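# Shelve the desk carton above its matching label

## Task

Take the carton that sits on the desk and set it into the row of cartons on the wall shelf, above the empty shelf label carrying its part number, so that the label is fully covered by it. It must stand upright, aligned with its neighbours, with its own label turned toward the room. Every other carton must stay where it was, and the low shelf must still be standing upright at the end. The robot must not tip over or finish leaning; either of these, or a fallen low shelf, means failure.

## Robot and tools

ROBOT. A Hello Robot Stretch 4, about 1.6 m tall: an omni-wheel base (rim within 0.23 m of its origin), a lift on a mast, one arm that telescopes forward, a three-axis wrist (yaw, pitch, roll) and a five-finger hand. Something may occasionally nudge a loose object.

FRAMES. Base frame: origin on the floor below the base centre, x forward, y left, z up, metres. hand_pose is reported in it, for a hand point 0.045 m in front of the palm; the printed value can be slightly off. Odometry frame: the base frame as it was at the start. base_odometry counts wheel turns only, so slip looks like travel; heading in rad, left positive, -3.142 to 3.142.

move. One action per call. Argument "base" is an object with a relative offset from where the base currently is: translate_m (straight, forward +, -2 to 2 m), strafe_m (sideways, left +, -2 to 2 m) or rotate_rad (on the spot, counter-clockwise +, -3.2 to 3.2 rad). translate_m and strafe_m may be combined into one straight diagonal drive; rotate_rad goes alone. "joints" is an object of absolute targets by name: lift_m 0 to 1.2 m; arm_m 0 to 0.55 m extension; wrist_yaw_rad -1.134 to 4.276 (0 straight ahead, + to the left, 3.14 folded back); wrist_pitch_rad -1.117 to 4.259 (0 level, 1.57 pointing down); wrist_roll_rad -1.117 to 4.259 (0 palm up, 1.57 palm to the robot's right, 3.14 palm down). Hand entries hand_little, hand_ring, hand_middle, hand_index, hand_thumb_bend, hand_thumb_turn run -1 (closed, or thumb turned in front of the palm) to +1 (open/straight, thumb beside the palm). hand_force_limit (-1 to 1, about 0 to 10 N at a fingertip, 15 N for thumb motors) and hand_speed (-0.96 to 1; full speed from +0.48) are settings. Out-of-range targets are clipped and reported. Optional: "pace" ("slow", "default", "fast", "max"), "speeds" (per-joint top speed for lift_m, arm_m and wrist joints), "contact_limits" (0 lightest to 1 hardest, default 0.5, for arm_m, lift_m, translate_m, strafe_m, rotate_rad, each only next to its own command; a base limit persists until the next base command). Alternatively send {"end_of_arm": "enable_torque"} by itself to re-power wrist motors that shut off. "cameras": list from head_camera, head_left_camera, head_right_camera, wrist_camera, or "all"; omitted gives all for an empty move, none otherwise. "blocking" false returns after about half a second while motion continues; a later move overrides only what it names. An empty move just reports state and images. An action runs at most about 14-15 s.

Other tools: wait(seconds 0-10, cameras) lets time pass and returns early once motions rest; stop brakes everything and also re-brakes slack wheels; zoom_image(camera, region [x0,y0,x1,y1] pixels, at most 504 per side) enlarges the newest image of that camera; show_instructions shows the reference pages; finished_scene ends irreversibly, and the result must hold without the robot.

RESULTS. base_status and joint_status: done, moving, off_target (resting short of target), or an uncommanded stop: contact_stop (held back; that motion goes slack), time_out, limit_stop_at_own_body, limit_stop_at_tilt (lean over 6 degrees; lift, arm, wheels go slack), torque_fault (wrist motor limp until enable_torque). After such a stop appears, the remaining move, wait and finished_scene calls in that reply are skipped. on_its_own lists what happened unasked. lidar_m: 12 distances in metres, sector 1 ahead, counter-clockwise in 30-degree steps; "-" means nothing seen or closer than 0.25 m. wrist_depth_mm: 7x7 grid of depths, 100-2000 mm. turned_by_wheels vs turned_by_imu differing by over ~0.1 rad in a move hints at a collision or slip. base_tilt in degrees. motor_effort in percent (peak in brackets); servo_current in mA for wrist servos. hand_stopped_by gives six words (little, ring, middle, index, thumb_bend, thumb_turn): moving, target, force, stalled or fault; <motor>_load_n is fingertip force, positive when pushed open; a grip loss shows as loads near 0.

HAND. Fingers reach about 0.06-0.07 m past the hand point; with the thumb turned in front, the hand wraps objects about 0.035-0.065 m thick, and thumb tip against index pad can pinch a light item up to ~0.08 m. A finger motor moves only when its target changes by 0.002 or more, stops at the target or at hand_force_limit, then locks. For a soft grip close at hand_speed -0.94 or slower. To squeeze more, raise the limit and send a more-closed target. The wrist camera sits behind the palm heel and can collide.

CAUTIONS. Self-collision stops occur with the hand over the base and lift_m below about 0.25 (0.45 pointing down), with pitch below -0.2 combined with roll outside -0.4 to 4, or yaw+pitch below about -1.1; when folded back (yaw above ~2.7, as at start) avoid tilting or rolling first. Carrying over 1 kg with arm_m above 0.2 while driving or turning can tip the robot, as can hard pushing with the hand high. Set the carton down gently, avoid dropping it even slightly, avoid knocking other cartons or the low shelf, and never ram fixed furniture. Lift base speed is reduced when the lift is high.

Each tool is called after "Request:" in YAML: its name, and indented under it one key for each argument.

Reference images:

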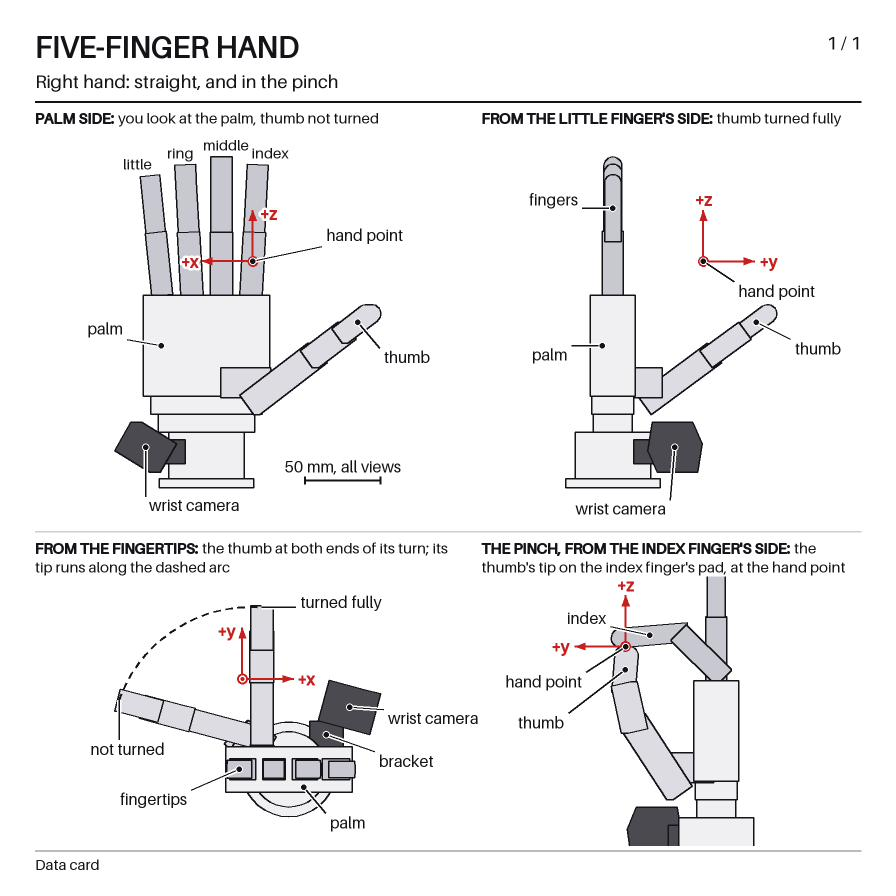

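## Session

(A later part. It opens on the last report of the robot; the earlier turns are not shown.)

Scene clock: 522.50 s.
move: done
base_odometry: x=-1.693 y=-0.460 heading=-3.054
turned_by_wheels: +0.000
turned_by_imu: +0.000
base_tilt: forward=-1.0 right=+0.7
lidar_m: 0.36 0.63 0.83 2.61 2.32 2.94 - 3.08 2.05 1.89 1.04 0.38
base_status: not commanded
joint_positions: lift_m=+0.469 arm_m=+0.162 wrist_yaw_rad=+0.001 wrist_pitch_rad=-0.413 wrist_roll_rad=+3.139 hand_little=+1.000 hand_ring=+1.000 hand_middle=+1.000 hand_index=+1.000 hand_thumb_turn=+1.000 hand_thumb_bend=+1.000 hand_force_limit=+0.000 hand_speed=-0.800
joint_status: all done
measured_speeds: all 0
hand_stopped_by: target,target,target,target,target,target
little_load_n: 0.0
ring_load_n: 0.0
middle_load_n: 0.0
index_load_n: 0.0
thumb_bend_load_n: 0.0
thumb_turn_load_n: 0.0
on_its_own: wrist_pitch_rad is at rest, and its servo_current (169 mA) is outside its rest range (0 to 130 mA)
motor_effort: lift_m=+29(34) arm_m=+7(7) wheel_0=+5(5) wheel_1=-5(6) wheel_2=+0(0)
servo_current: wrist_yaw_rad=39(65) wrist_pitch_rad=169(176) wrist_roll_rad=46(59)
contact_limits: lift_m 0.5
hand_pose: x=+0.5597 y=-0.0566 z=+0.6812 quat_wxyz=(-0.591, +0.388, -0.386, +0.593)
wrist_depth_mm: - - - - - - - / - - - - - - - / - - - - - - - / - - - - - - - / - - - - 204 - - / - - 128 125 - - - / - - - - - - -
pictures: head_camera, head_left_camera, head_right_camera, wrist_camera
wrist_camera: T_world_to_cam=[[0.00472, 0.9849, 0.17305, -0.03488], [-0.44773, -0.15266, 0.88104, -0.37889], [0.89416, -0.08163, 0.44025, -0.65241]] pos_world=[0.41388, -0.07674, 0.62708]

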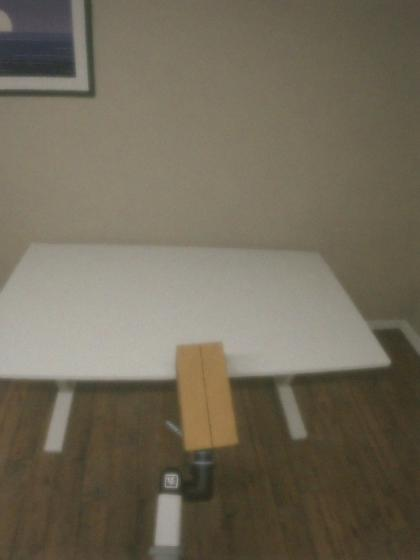

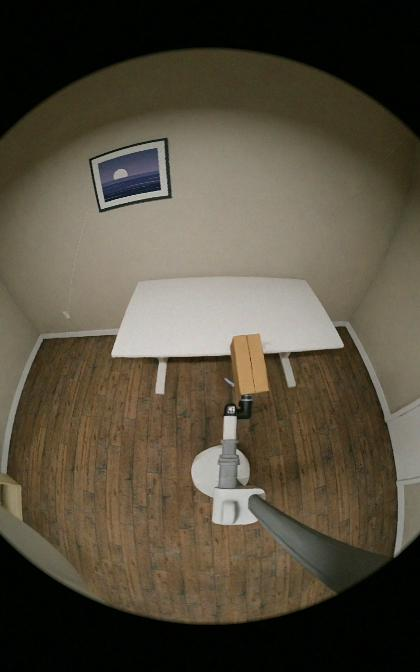

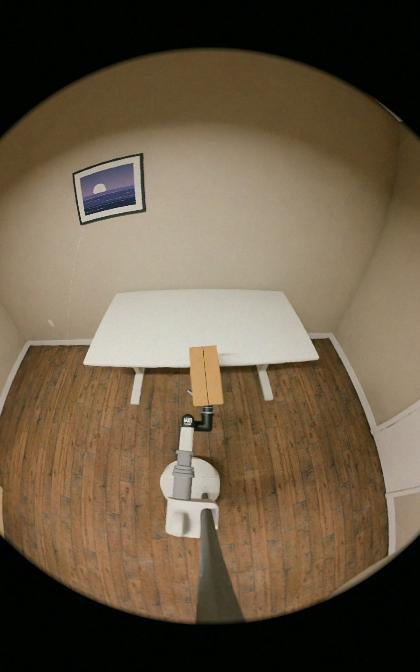

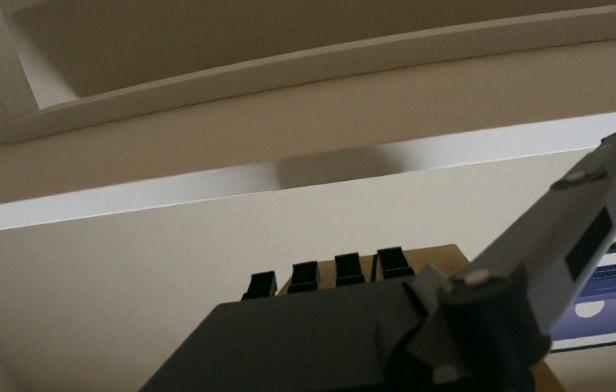

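Request:
move:
  base: {"translate_m": -0.3}
  pace: "slow"

Request:
move:
  joints: {"wrist_pitch_rad": -0.27}
  speeds: {"wrist_pitch_rad": 0.1}
  cameras: ["wrist_camera", "head_right_camera", "head_left_camera", "head_camera"]

Request:
zoom_image:
  camera: "head_right_camera"
  region: [160, 330, 260, 460]

Request:
zoom_image:
  camera: "head_left_camera"
  region: [190, 310, 290, 440]

Scene clock: 532.13 s.
move: done
base_odometry: x=-1.395 y=-0.434 heading=-3.054
turned_by_wheels: -0.001
turned_by_imu: -0.001
base_tilt: forward=-1.3 right=+0.7
lidar_m: 0.36 0.95 2.24 2.56 2.21 3.30 - 3.16 2.11 1.92 1.96 0.39
base_status: done
joint_positions: lift_m=+0.469 arm_m=+0.162 wrist_yaw_rad=+0.001 wrist_pitch_rad=-0.413 wrist_roll_rad=+3.139 hand_little=+1.000 hand_ring=+1.000 hand_middle=+1.000 hand_index=+1.000 hand_thumb_turn=+1.000 hand_thumb_bend=+1.000 hand_force_limit=+0.000 hand_speed=-0.800
joint_status: not commanded
measured_speeds: all 0
hand_stopped_by: target,target,target,target,target,target
little_load_n: 0.0
ring_load_n: 0.0
middle_load_n: -2.0
index_load_n: 0.0
thumb_bend_load_n: 0.0
thumb_turn_load_n: 0.0
on_its_own: wrist_pitch_rad is at rest, and its servo_current (163 mA) is outside its rest range (0 to 130 mA)
motor_effort: lift_m=+29(29) arm_m=+6(6) wheel_0=-4(13) wheel_1=-8(11) wheel_2=+4(10)
servo_current: wrist_yaw_rad=46(78) wrist_pitch_rad=163(176) wrist_roll_rad=52(72)
contact_limits: lift_m 0.5
hand_pose: x=+0.5598 y=-0.0566 z=+0.6813 quat_wxyz=(-0.591, +0.388, -0.386, +0.593)
wrist_depth_mm: - - - - - - - / - - - - - - - / - - - - - - - / - - - - - - - / - - - 256 234 238 - / - - 128 125 - - - / - - - - - - -
pictures: none

Scene clock: 534.23 s.
move: done
base_odometry: x=-1.395 y=-0.434 heading=-3.054
turned_by_wheels: +0.000
turned_by_imu: +0.000
base_tilt: forward=-1.1 right=+0.7
lidar_m: 0.40 0.95 2.21 2.57 2.23 3.31 - 3.18 2.09 1.93 1.97 0.44
base_status: not commanded
joint_positions: lift_m=+0.469 arm_m=+0.162 wrist_yaw_rad=+0.001 wrist_pitch_rad=-0.256 wrist_roll_rad=+3.139 hand_little=+1.000 hand_ring=+1.000 hand_middle=+1.000 hand_index=+1.000 hand_thumb_turn=+1.000 hand_thumb_bend=+1.000 hand_force_limit=+0.000 hand_speed=-0.800
joint_status: all done
measured_speeds: all 0
hand_stopped_by: target,target,target,target,target,target
little_load_n: 0.0
ring_load_n: -1.0
middle_load_n: -3.5
index_load_n: 0.0
thumb_bend_load_n: 0.0
thumb_turn_load_n: 0.0
motor_effort: lift_m=+28(29) arm_m=+6(6) wheel_0=-5(5) wheel_1=-8(8) wheel_2=+4(4)
servo_current: wrist_yaw_rad=46(59) wrist_pitch_rad=52(169) wrist_roll_rad=46(59)
contact_limits: lift_m 0.5
hand_pose: x=+0.5622 y=-0.0566 z=+0.6455 quat_wxyz=(-0.559, +0.433, -0.431, +0.560)
wrist_depth_mm: - - - - - - - / - - - - - - - / - - - - - - - / - - - - - - - / - - - 238 232 - - / - - 127 125 - - - / - - - - - - -
pictures: head_camera, head_left_camera, head_right_camera, wrist_camera
wrist_camera: T_world_to_cam=[[0.03167, 0.98492, 0.1701, -0.04196], [-0.30491, -0.15255, 0.94008, -0.46468], [0.95185, -0.08164, 0.29548, -0.57789]] pos_world=[0.40971, -0.07674, 0.61473]

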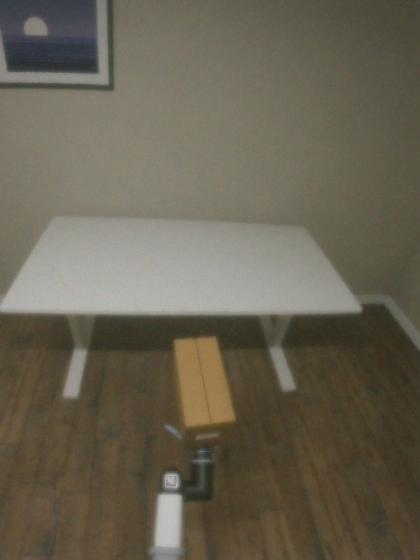

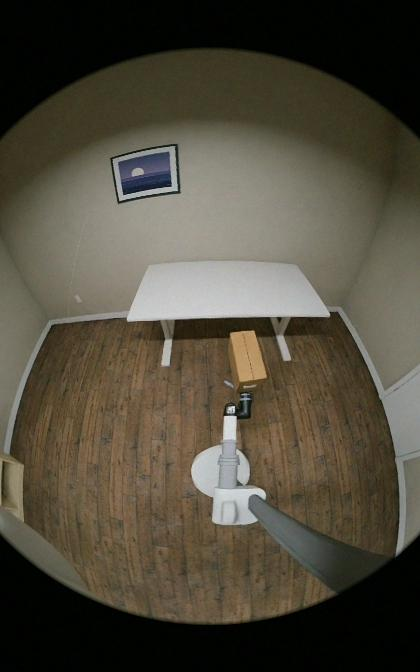

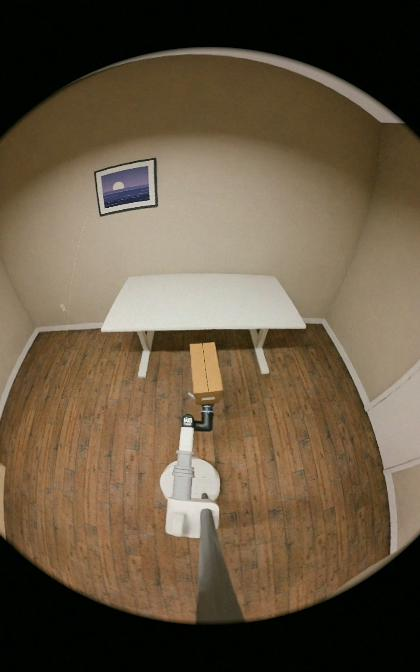

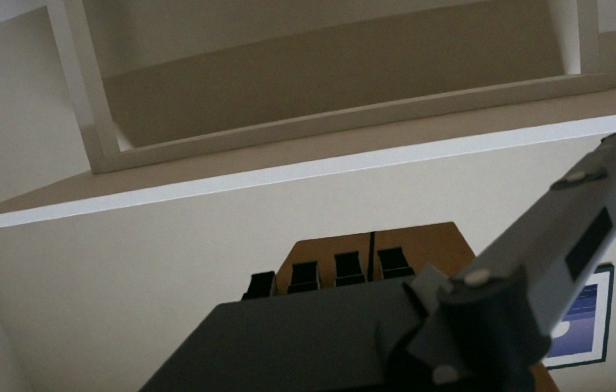

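Scaled by 3.877 from the camera's image (finer frame: 600x960).

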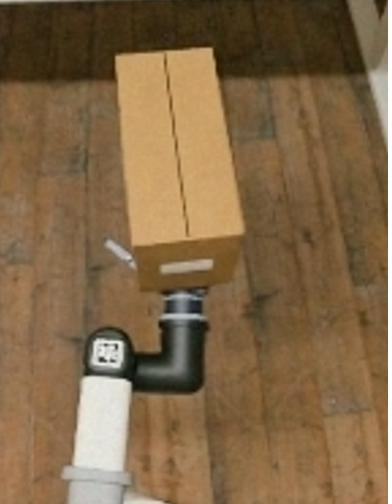

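Scaled by 3.877 from the camera's image (finer frame: 600x960).

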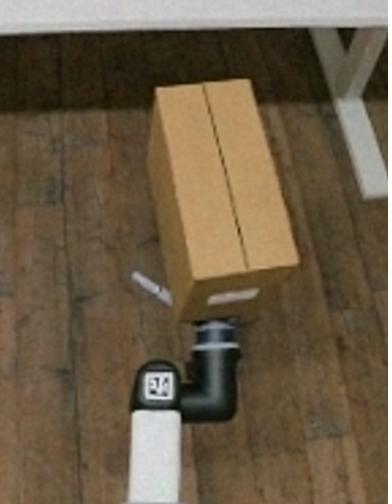

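Request:
zoom_image:
  camera: "head_camera"
  region: [185, 425, 235, 455]

Request:
zoom_image:
  camera: "head_left_camera"
  region: [235, 375, 265, 395]

Scaled by 10.080 from the camera's image (finer frame: 600x800).

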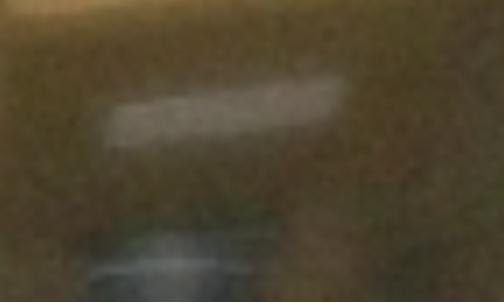

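Scaled by 16.800 from the camera's image (finer frame: 600x960).

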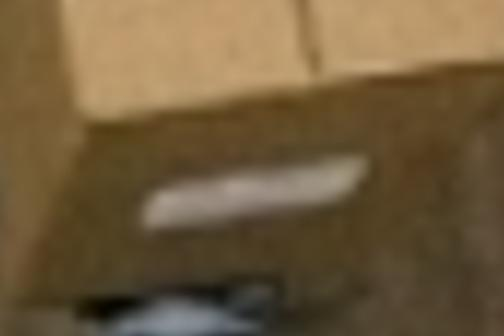

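Request:
move:
  base: {"rotate_rad": 3.054}
  pace: "slow"
  cameras: ["all"]

Request:
zoom_image:
  camera: "head_camera"
  region: [80, 100, 300, 240]

Scene clock: 556.20 s.
move: done
base_odometry: x=-1.395 y=-0.434 heading=-0.001
turned_by_wheels: +3.053
turned_by_imu: +3.017
base_tilt: forward=-1.0 right=+0.6
lidar_m: 0.40 3.71 2.23 1.95 1.95 1.08 0.93 0.93 2.04 2.56 2.20 0.44
base_status: done
joint_positions: lift_m=+0.469 arm_m=+0.162 wrist_yaw_rad=-0.001 wrist_pitch_rad=-0.256 wrist_roll_rad=+3.139 hand_little=+1.000 hand_ring=+1.000 hand_middle=+1.000 hand_index=+1.000 hand_thumb_turn=+1.000 hand_thumb_bend=+1.000 hand_force_limit=+0.000 hand_speed=-0.800
joint_status: not commanded
measured_speeds: all 0
hand_stopped_by: target,target,target,target,target,target
little_load_n: 0.0
ring_load_n: -1.0
middle_load_n: -3.0
index_load_n: 0.0
thumb_bend_load_n: 0.0
thumb_turn_load_n: 0.0
motor_effort: lift_m=+28(29) arm_m=+6(6) wheel_0=-4(13) wheel_1=-5(12) wheel_2=-3(10)
servo_current: wrist_yaw_rad=46(78) wrist_pitch_rad=59(91) wrist_roll_rad=33(65)
contact_limits: lift_m 0.5
hand_pose: x=+0.5622 y=-0.0569 z=+0.6455 quat_wxyz=(-0.559, +0.432, -0.431, +0.561)
wrist_depth_mm: - - - - - - - / - - - - - - - / - - - - - - - / - - - - - - - / - - - 291 247 - - / - - - 125 - - - / - - - - - - -
pictures: head_camera, head_left_camera, head_right_camera, wrist_camera
wrist_camera: T_world_to_cam=[[0.03293, 0.98488, 0.17009, -0.04236], [-0.30499, -0.15216, 0.94012, -0.46469], [0.95179, -0.08283, 0.29536, -0.5778]] pos_world=[0.40961, -0.07684, 0.61473]

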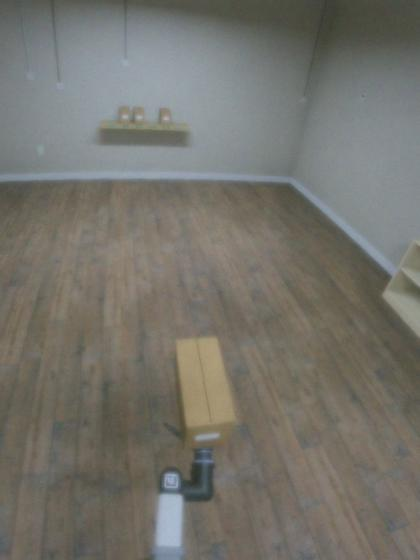

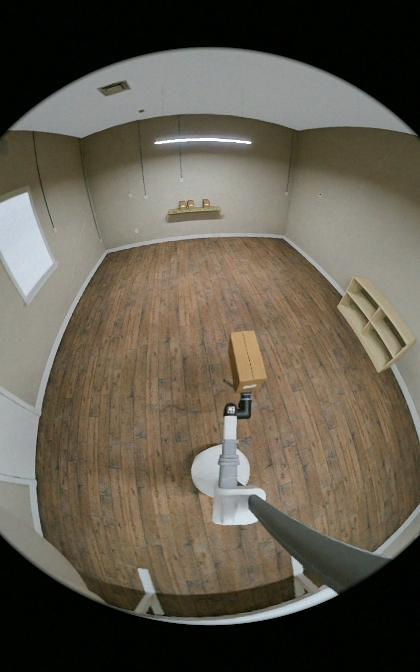

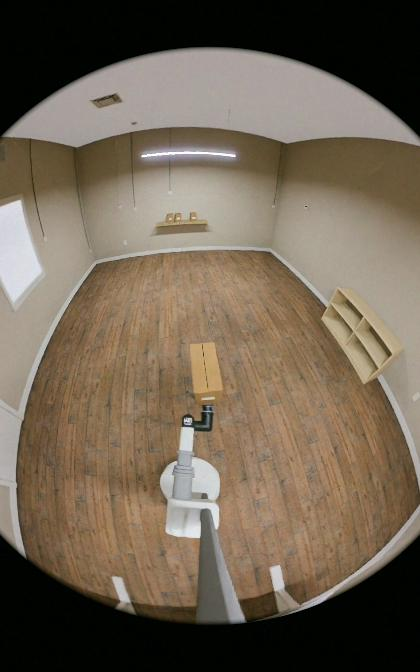

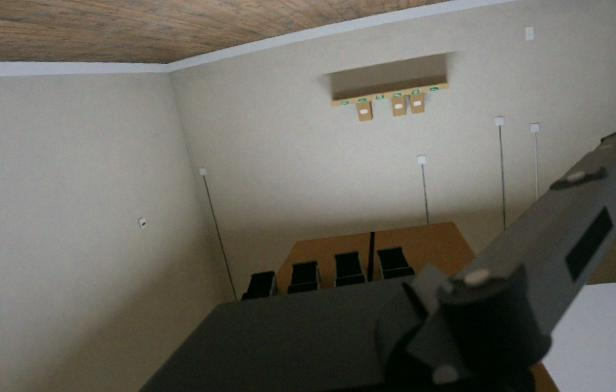

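Scaled by 2.291 from the camera's image (finer frame: 600x800).

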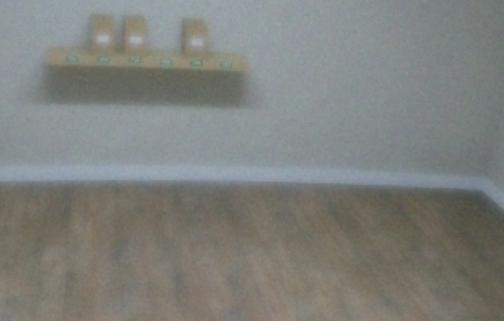

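Request:
move:
  base: {"translate_m": 1.95, "strafe_m": 0.5}
  cameras: ["all"]

Request:
zoom_image:
  camera: "head_camera"
  region: [100, 100, 260, 200]

Request:
zoom_image:
  camera: "wrist_camera"
  region: [220, 0, 520, 190]

Scene clock: 566.63 s.
move: done
base_odometry: x=+0.556 y=+0.065 heading=-0.001
turned_by_wheels: +0.001
turned_by_imu: +0.000
base_tilt: forward=-1.1 right=+0.9
lidar_m: 0.41 2.09 2.15 1.87 1.89 2.29 3.71 2.95 2.60 2.30 2.64 0.45
base_status: done
joint_positions: lift_m=+0.469 arm_m=+0.162 wrist_yaw_rad=-0.001 wrist_pitch_rad=-0.256 wrist_roll_rad=+3.139 hand_little=+1.000 hand_ring=+1.000 hand_middle=+1.000 hand_index=+1.000 hand_thumb_turn=+1.000 hand_thumb_bend=+1.000 hand_force_limit=+0.000 hand_speed=-0.800
joint_status: not commanded
measured_speeds: all 0
hand_stopped_by: target,target,target,target,target,target
little_load_n: 0.0
ring_load_n: -1.5
middle_load_n: -3.5
index_load_n: -0.5
thumb_bend_load_n: 0.0
thumb_turn_load_n: 0.0
motor_effort: lift_m=+28(29) arm_m=+6(6) wheel_0=+5(13) wheel_1=+4(14) wheel_2=-1(12)
servo_current: wrist_yaw_rad=46(85) wrist_pitch_rad=39(98) wrist_roll_rad=46(72)
contact_limits: lift_m 0.5
hand_pose: x=+0.5622 y=-0.0569 z=+0.6455 quat_wxyz=(-0.559, +0.433, -0.431, +0.561)
wrist_depth_mm: - - - - - - - / - - - - - - - / - - - - 1661 - - / - - - - - - - / - - - 285 246 - - / - - - 125 - - - / - - - - - - -
pictures: head_camera, head_left_camera, head_right_camera, wrist_camera
wrist_camera: T_world_to_cam=[[0.03293, 0.98488, 0.17008, -0.04235], [-0.30499, -0.15216, 0.94012, -0.46459], [0.95179, -0.08283, 0.29536, -0.57777]] pos_world=[0.40961, -0.07684, 0.61463]

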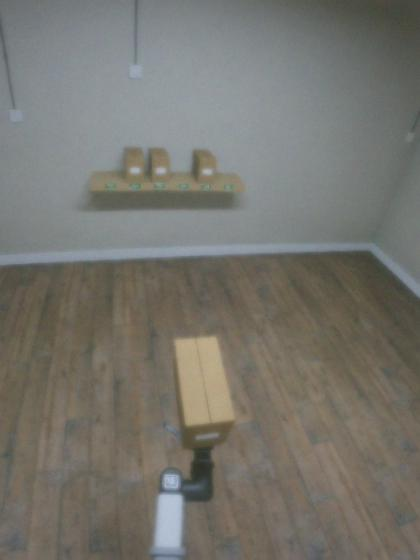

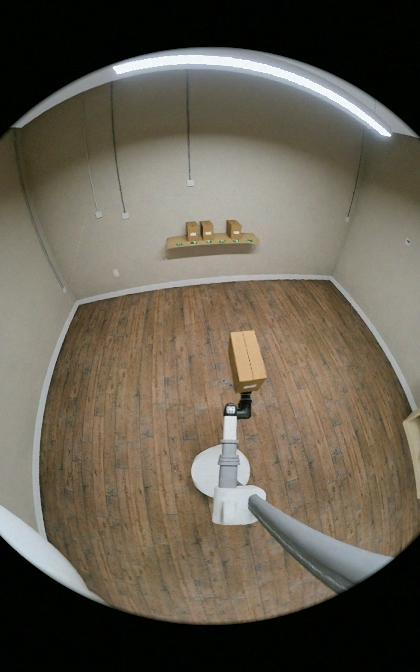

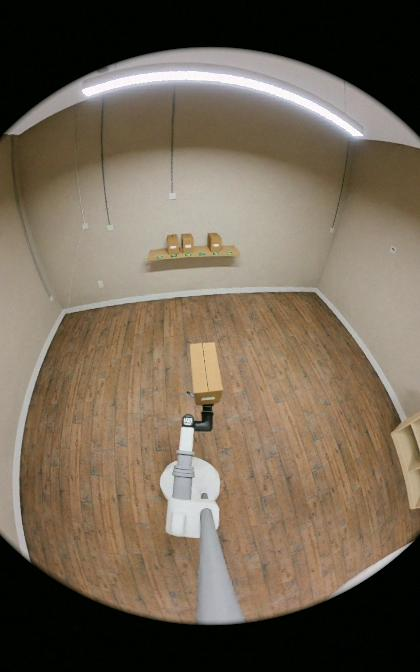

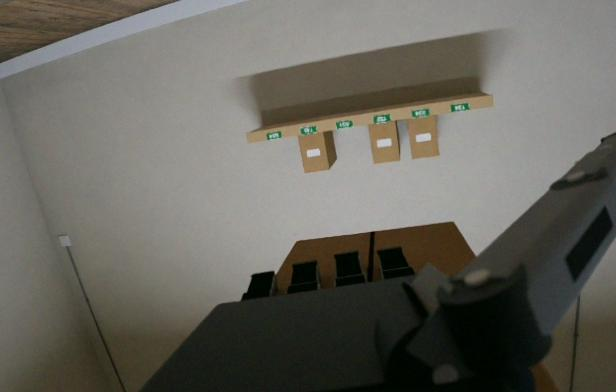

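Scaled by 3.150 from the camera's image (finer frame: 600x800).

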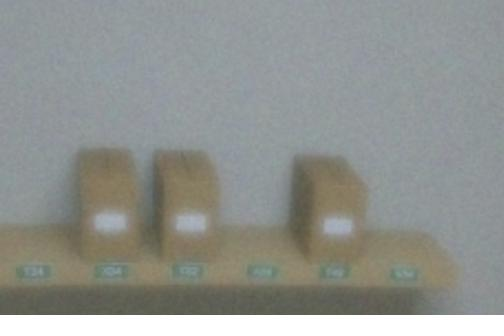

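Scaled by 1.680.

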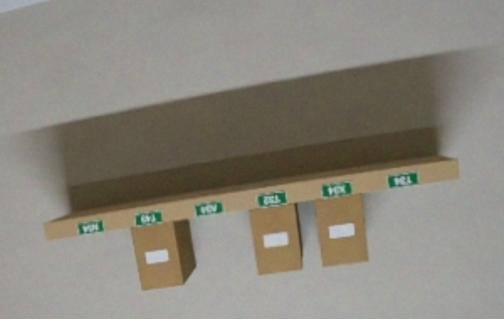

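Request:
zoom_image:
  camera: "wrist_camera"
  region: [240, 90, 380, 180]

Request:
zoom_image:
  camera: "wrist_camera"
  region: [360, 80, 500, 170]

Scaled by 3.600.

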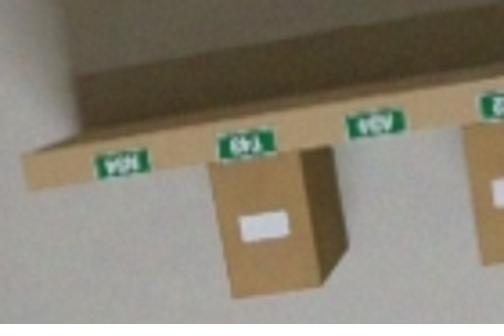

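Scaled by 3.600.

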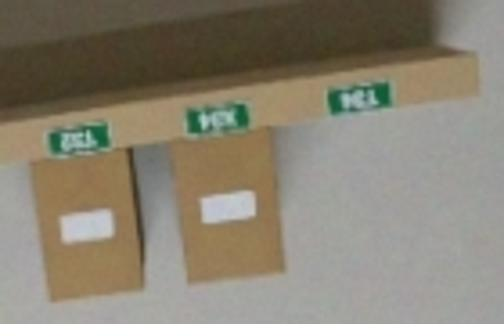

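Request:
move:
  joints: {"lift_m": 0.95}
  speeds: {"lift_m": 0.1}
  contact_limits: {"lift_m": 0.5}
  cameras: ["head_camera", "head_left_camera", "head_right_camera", "wrist_camera"]

Request:
zoom_image:
  camera: "head_camera"
  region: [130, 200, 290, 360]

Scene clock: 586.43 s.
move: done
base_odometry: x=+0.556 y=+0.065 heading=-0.001
turned_by_wheels: +0.000
turned_by_imu: +0.000
base_tilt: forward=-1.3 right=+0.7
lidar_m: 0.38 2.08 2.14 1.86 1.87 2.27 3.72 2.95 2.56 2.27 2.63 0.43
base_status: not commanded
joint_positions: lift_m=+0.949 arm_m=+0.162 wrist_yaw_rad=-0.001 wrist_pitch_rad=-0.256 wrist_roll_rad=+3.139 hand_little=+1.000 hand_ring=+1.000 hand_middle=+1.000 hand_index=+1.000 hand_thumb_turn=+1.000 hand_thumb_bend=+1.000 hand_force_limit=+0.000 hand_speed=-0.800
joint_status: all done
measured_speeds: all 0
hand_stopped_by: target,target,target,target,target,target
little_load_n: 0.0
ring_load_n: -1.0
middle_load_n: -3.5
index_load_n: 0.0
thumb_bend_load_n: 0.0
thumb_turn_load_n: 0.0
motor_effort: lift_m=+29(37) arm_m=+6(6) wheel_0=+5(6) wheel_1=+3(4) wheel_2=-1(1)
servo_current: wrist_yaw_rad=39(78) wrist_pitch_rad=46(91) wrist_roll_rad=59(65)
contact_limits: lift_m 0.5
hand_pose: x=+0.5622 y=-0.0569 z=+1.1254 quat_wxyz=(-0.559, +0.433, -0.431, +0.561)
wrist_depth_mm: - - 1863 1661 1537 - - / - - - - - - - / - - - - - - - / - - - - - - - / - - - 291 247 - - / - - - 125 - - - / - - - - - - -
wrist_camera: T_world_to_cam=[[0.03294, 0.98488, 0.17009, -0.124], [-0.3049, -0.15216, 0.94015, -0.91592], [0.95182, -0.08283, 0.29527, -0.71945]] pos_world=[0.40961, -0.07684, 1.09463]

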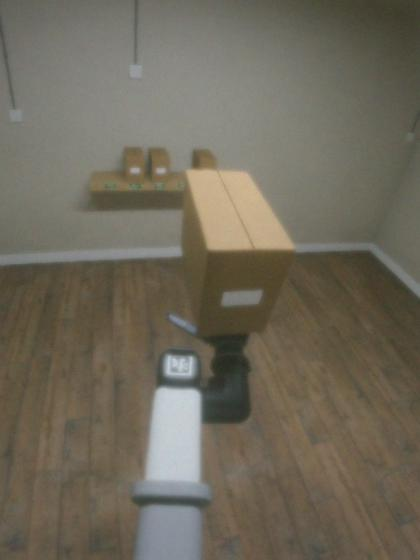

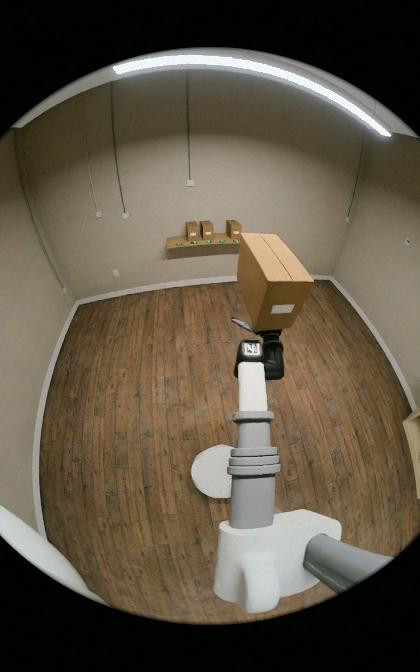

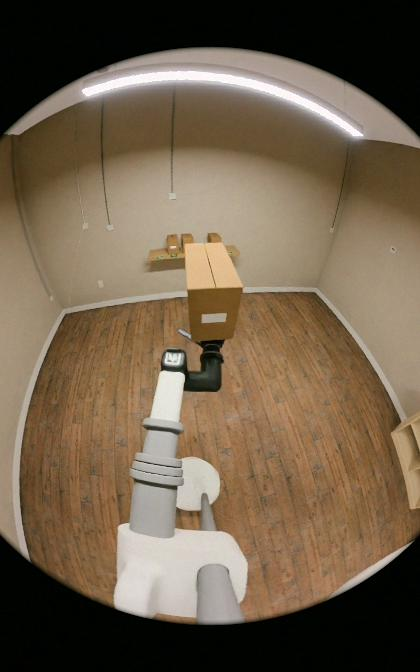

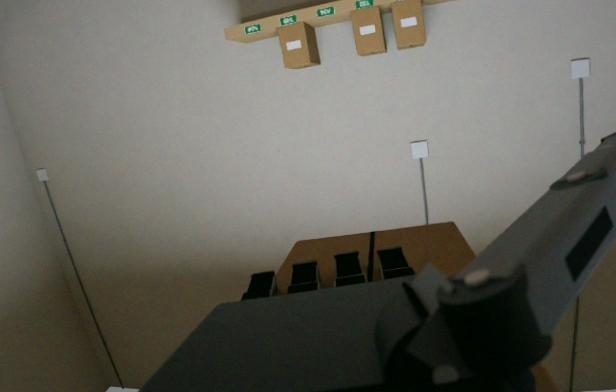

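Scaled by 3.150 from the camera's image (finer frame: 600x800).

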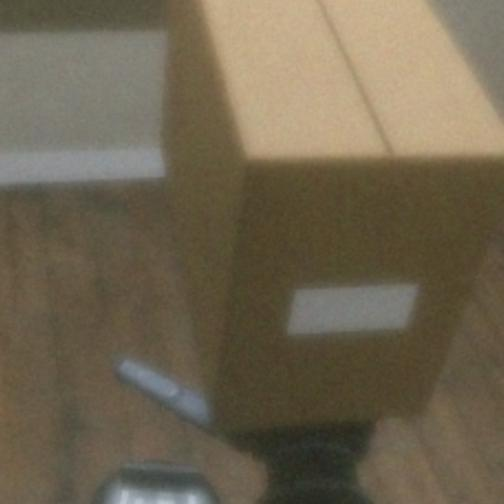

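Request:
move:
  joints: {"wrist_yaw_rad": -0.75}
  speeds: {"wrist_yaw_rad": 0.25}
  cameras: ["head_camera", "head_left_camera", "head_right_camera"]

Request:
zoom_image:
  camera: "head_camera"
  region: [180, 200, 340, 360]

Request:
zoom_image:
  camera: "head_right_camera"
  region: [180, 220, 300, 360]

Scene clock: 592.33 s.
move: done
base_odometry: x=+0.556 y=+0.065 heading=-0.001
turned_by_wheels: +0.000
turned_by_imu: +0.000
base_tilt: forward=-1.2 right=+0.8
lidar_m: 0.36 2.09 2.17 1.87 1.90 2.29 3.71 2.98 2.55 2.30 2.64 0.31
base_status: not commanded
joint_positions: lift_m=+0.949 arm_m=+0.162 wrist_yaw_rad=-0.748 wrist_pitch_rad=-0.256 wrist_roll_rad=+3.139 hand_little=+1.000 hand_ring=+1.000 hand_middle=+1.000 hand_index=+1.000 hand_thumb_turn=+1.000 hand_thumb_bend=+1.000 hand_force_limit=+0.000 hand_speed=-0.800
joint_status: all done
measured_speeds: all 0
hand_stopped_by: target,target,target,target,target,target
little_load_n: 0.0
ring_load_n: -1.0
middle_load_n: -3.0
index_load_n: 0.0
thumb_bend_load_n: 0.0
thumb_turn_load_n: 0.0
motor_effort: lift_m=+29(30) arm_m=+6(6) wheel_0=+5(6) wheel_1=+3(4) wheel_2=-1(1)
servo_current: wrist_yaw_rad=46(91) wrist_pitch_rad=59(85) wrist_roll_rad=52(65)
contact_limits: lift_m 0.5
hand_pose: x=+0.4624 y=-0.1977 z=+1.1254 quat_wxyz=(-0.316, +0.245, -0.560, +0.726)
wrist_depth_mm: - - - - - - - / - - - - - - - / - - - - - - - / - - - - - - - / - - - 293 246 241 - / - - - 125 - - - / - - - - - - -

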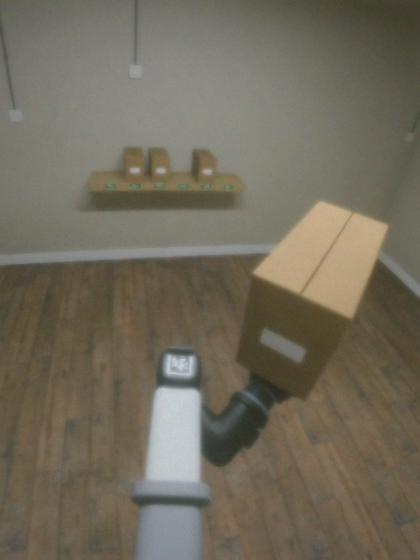

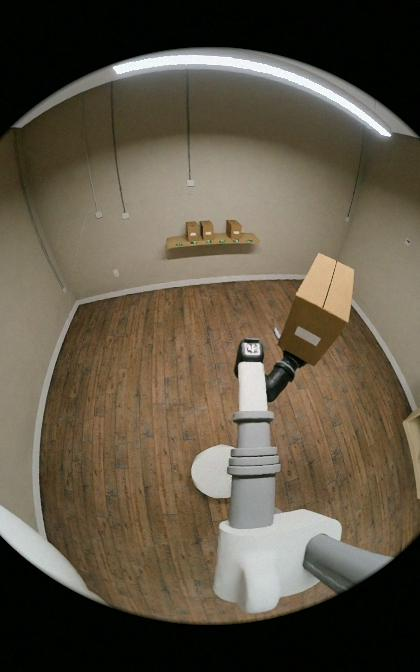

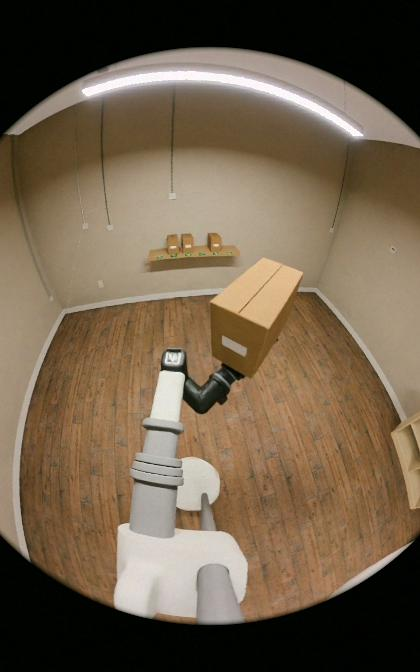

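Scaled by 3.150 from the camera's image (finer frame: 600x800).

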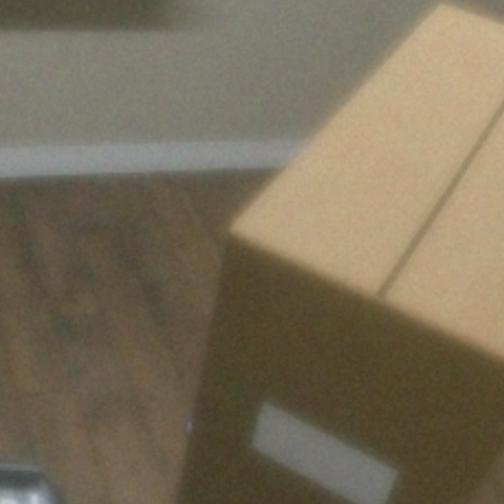

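Scaled by 3.600 from the camera's image (finer frame: 600x960).

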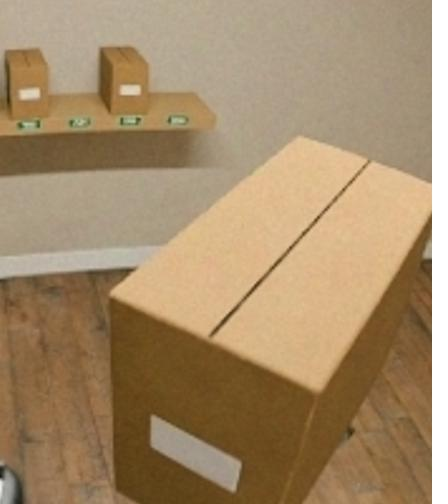

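Request:
move:
  joints: {"wrist_yaw_rad": 0.0}
  speeds: {"wrist_yaw_rad": 0.25}

Request:
move:
  base: {"translate_m": 1.0}
  cameras: ["head_camera", "head_left_camera", "head_right_camera", "wrist_camera"]

Request:
zoom_image:
  camera: "wrist_camera"
  region: [150, 0, 400, 160]

Scene clock: 608.93 s.
move: done
base_odometry: x=+0.556 y=+0.065 heading=-0.001
turned_by_wheels: +0.000
turned_by_imu: +0.000
base_tilt: forward=-1.2 right=+0.6
lidar_m: 0.40 2.07 2.15 1.88 1.89 2.27 3.72 2.96 2.56 2.27 2.63 0.41
base_status: not commanded
joint_positions: lift_m=+0.949 arm_m=+0.162 wrist_yaw_rad=-0.001 wrist_pitch_rad=-0.256 wrist_roll_rad=+3.139 hand_little=+1.000 hand_ring=+1.000 hand_middle=+1.000 hand_index=+1.000 hand_thumb_turn=+1.000 hand_thumb_bend=+1.000 hand_force_limit=+0.000 hand_speed=-0.800
joint_status: all done
measured_speeds: all 0
hand_stopped_by: target,target,target,target,target,target
little_load_n: 0.0
ring_load_n: -1.0
middle_load_n: -3.0
index_load_n: 0.0
thumb_bend_load_n: 0.0
thumb_turn_load_n: 0.0
motor_effort: lift_m=+29(30) arm_m=+6(6) wheel_0=+5(6) wheel_1=+3(4) wheel_2=-1(1)
servo_current: wrist_yaw_rad=46(91) wrist_pitch_rad=46(91) wrist_roll_rad=59(59)
contact_limits: lift_m 0.5
hand_pose: x=+0.5621 y=-0.0571 z=+1.1254 quat_wxyz=(-0.559, +0.432, -0.432, +0.561)
wrist_depth_mm: - - - 1661 - - - / - - - - - - - / - - - - - - - / - - - - - - - / - - - 293 246 - - / - - - 125 - - - / - - - - - - -
pictures: none

Scene clock: 613.73 s.
move: done
base_odometry: x=+1.555 y=+0.065 heading=+0.000
turned_by_wheels: +0.001
turned_by_imu: +0.000
base_tilt: forward=-1.1 right=+0.7
lidar_m: 0.41 1.13 1.65 2.13 2.14 2.52 - 4.23 2.44 2.40 2.42 0.43
base_status: done
joint_positions: lift_m=+0.949 arm_m=+0.162 wrist_yaw_rad=-0.001 wrist_pitch_rad=-0.256 wrist_roll_rad=+3.139 hand_little=+1.000 hand_ring=+1.000 hand_middle=+1.000 hand_index=+1.000 hand_thumb_turn=+1.000 hand_thumb_bend=+1.000 hand_force_limit=+0.000 hand_speed=-0.800
joint_status: not commanded
measured_speeds: all 0
hand_stopped_by: target,target,target,target,target,target
little_load_n: 0.0
ring_load_n: -1.5
middle_load_n: -3.5
index_load_n: 0.0
thumb_bend_load_n: 0.0
thumb_turn_load_n: -0.5
motor_effort: lift_m=+29(30) arm_m=+6(6) wheel_0=+5(14) wheel_1=+6(13) wheel_2=-1(13)
servo_current: wrist_yaw_rad=39(72) wrist_pitch_rad=46(85) wrist_roll_rad=39(72)
contact_limits: lift_m 0.5
hand_pose: x=+0.5621 y=-0.0571 z=+1.1254 quat_wxyz=(-0.559, +0.432, -0.432, +0.561)
wrist_depth_mm: - - - 778 - - - / - - - - - - - / - - - - - - - / - - - - - - - / - - - 238 232 - - / - - 128 125 - - - / - - - - - - -
wrist_camera: T_world_to_cam=[[0.03376, 0.98484, 0.17014, -0.12439], [-0.30503, -0.15196, 0.94014, -0.91584], [0.95174, -0.08363, 0.29528, -0.71949]] pos_world=[0.40961, -0.07684, 1.09463]

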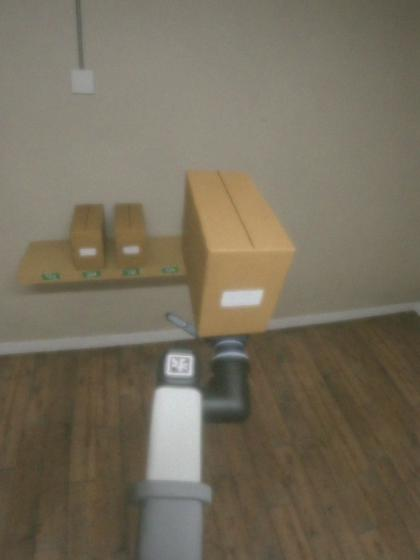

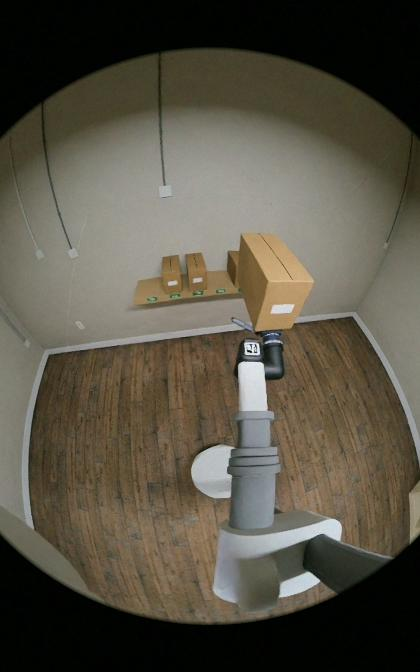

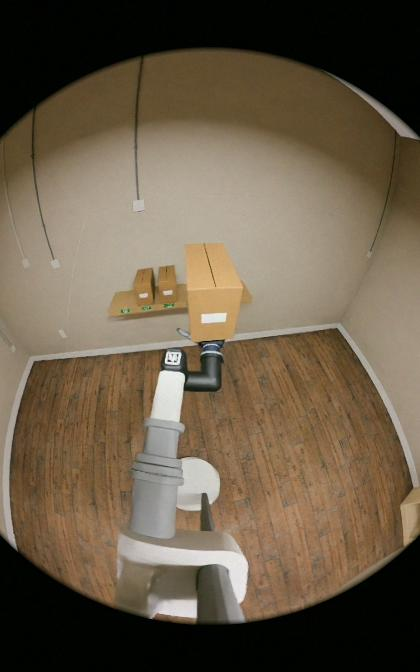

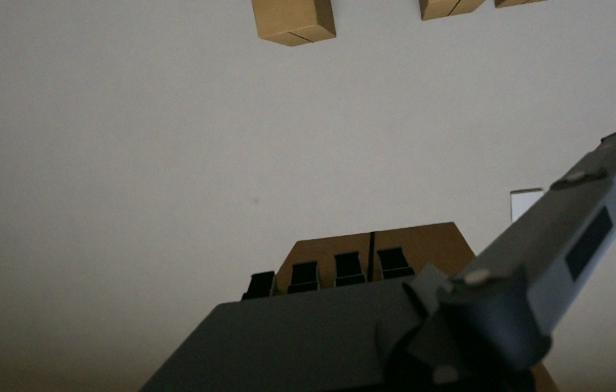

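Scaled by 2.016.

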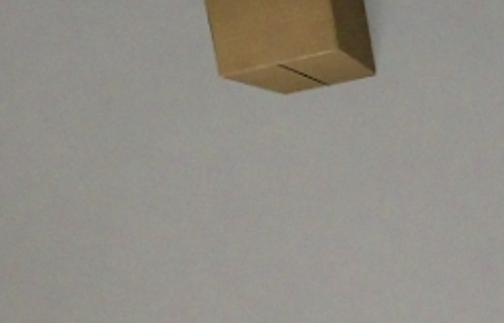

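Request:
move:
  joints: {"lift_m": 0.6}
  speeds: {"lift_m": 0.1}
  cameras: ["head_camera", "head_left_camera", "head_right_camera", "wrist_camera"]

Request:
zoom_image:
  camera: "wrist_camera"
  region: [150, 0, 400, 200]

Request:
zoom_image:
  camera: "wrist_camera"
  region: [360, 0, 610, 200]

Scene clock: 620.17 s.
move: done
base_odometry: x=+1.555 y=+0.065 heading=+0.000
turned_by_wheels: +0.000
turned_by_imu: +0.000
base_tilt: forward=-1.2 right=+0.7
lidar_m: 0.40 1.10 1.62 2.13 2.12 2.52 - 4.23 2.45 2.42 2.40 0.44
base_status: not commanded
joint_positions: lift_m=+0.600 arm_m=+0.162 wrist_yaw_rad=-0.001 wrist_pitch_rad=-0.256 wrist_roll_rad=+3.139 hand_little=+1.000 hand_ring=+1.000 hand_middle=+1.000 hand_index=+1.000 hand_thumb_turn=+1.000 hand_thumb_bend=+1.000 hand_force_limit=+0.000 hand_speed=-0.800
joint_status: all done
measured_speeds: all 0
hand_stopped_by: target,target,target,target,target,target
little_load_n: 0.0
ring_load_n: -1.0
middle_load_n: -3.0
index_load_n: -0.5
thumb_bend_load_n: 0.0
thumb_turn_load_n: 0.0
motor_effort: lift_m=+23(30) arm_m=+6(6) wheel_0=+5(5) wheel_1=+5(6) wheel_2=-1(1)
servo_current: wrist_yaw_rad=52(65) wrist_pitch_rad=52(78) wrist_roll_rad=39(65)
hand_pose: x=+0.5621 y=-0.0571 z=+0.7758 quat_wxyz=(-0.559, +0.432, -0.432, +0.561)
wrist_depth_mm: - - - - - - - / - - - 750 707 676 661 / - - 809 788 - 715 683 / - - - 809 - - - / - - - 238 232 - - / - - 127 125 - - - / - - - - - - -
wrist_camera: T_world_to_cam=[[0.03376, 0.98484, 0.17012, -0.0649], [-0.30503, -0.15194, 0.94014, -0.58717], [0.95174, -0.08363, 0.29528, -0.61626]] pos_world=[0.40961, -0.07684, 0.74503]

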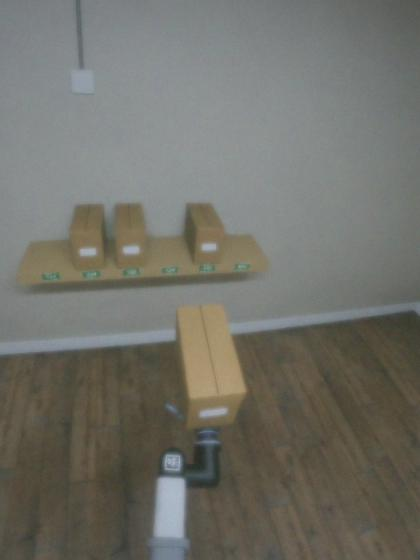

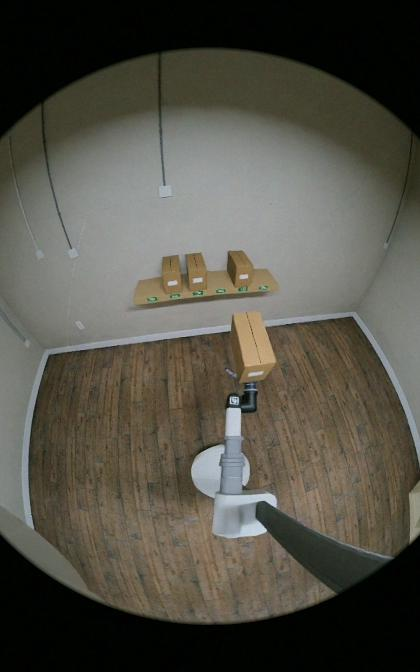

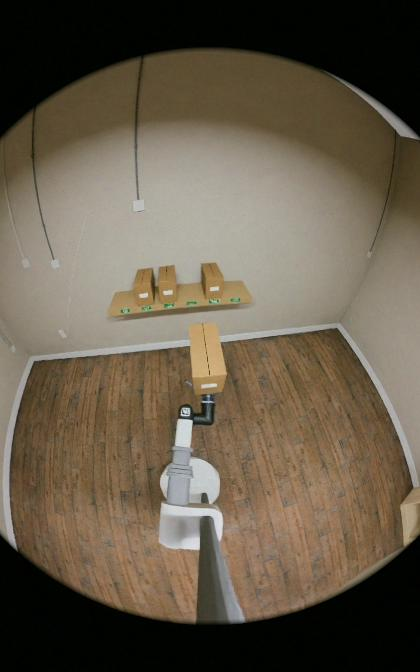

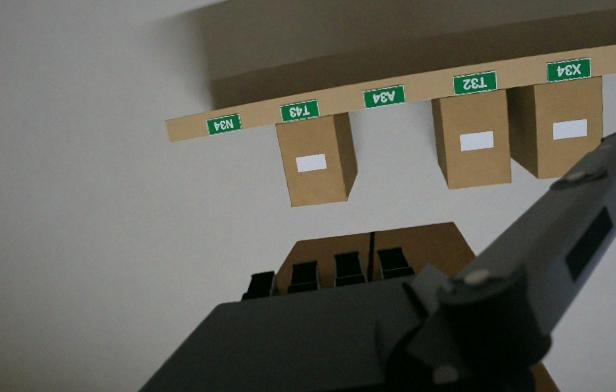

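Scaled by 2.016.

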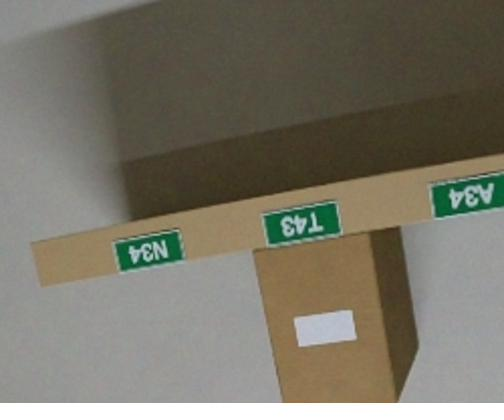

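Scaled by 2.016.

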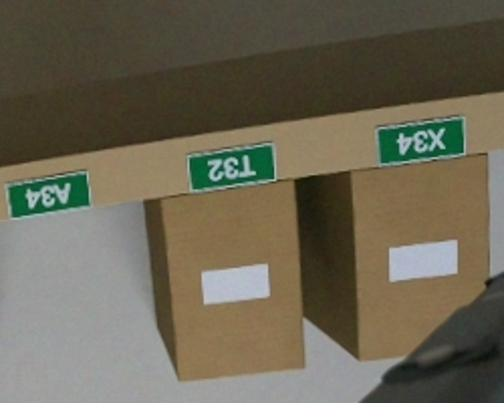

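Request:
zoom_image:
  camera: "head_camera"
  region: [10, 190, 150, 300]

Request:
zoom_image:
  camera: "head_camera"
  region: [140, 190, 280, 300]

Request:
zoom_image:
  camera: "head_left_camera"
  region: [125, 235, 285, 315]

Scaled by 3.600 from the camera's image (finer frame: 600x800).

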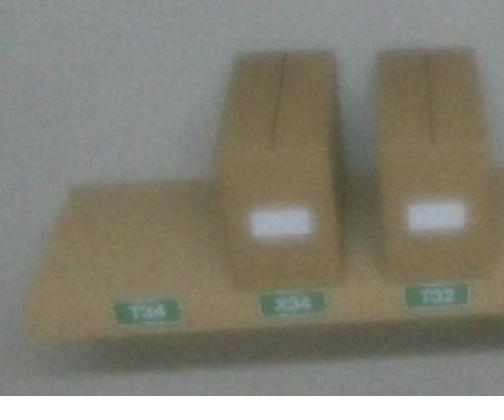

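Scaled by 3.600 from the camera's image (finer frame: 600x800).

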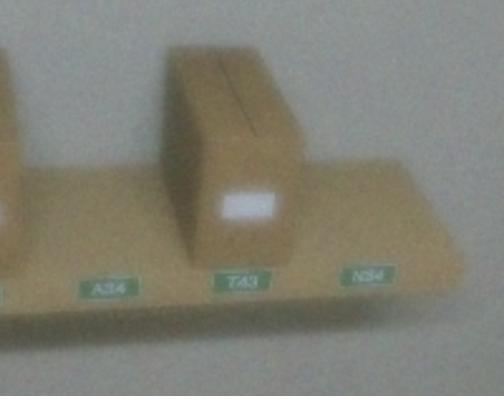

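Scaled by 3.150 from the camera's image (finer frame: 600x960).

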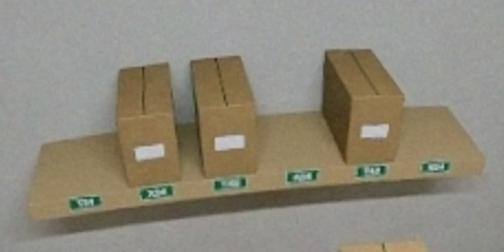

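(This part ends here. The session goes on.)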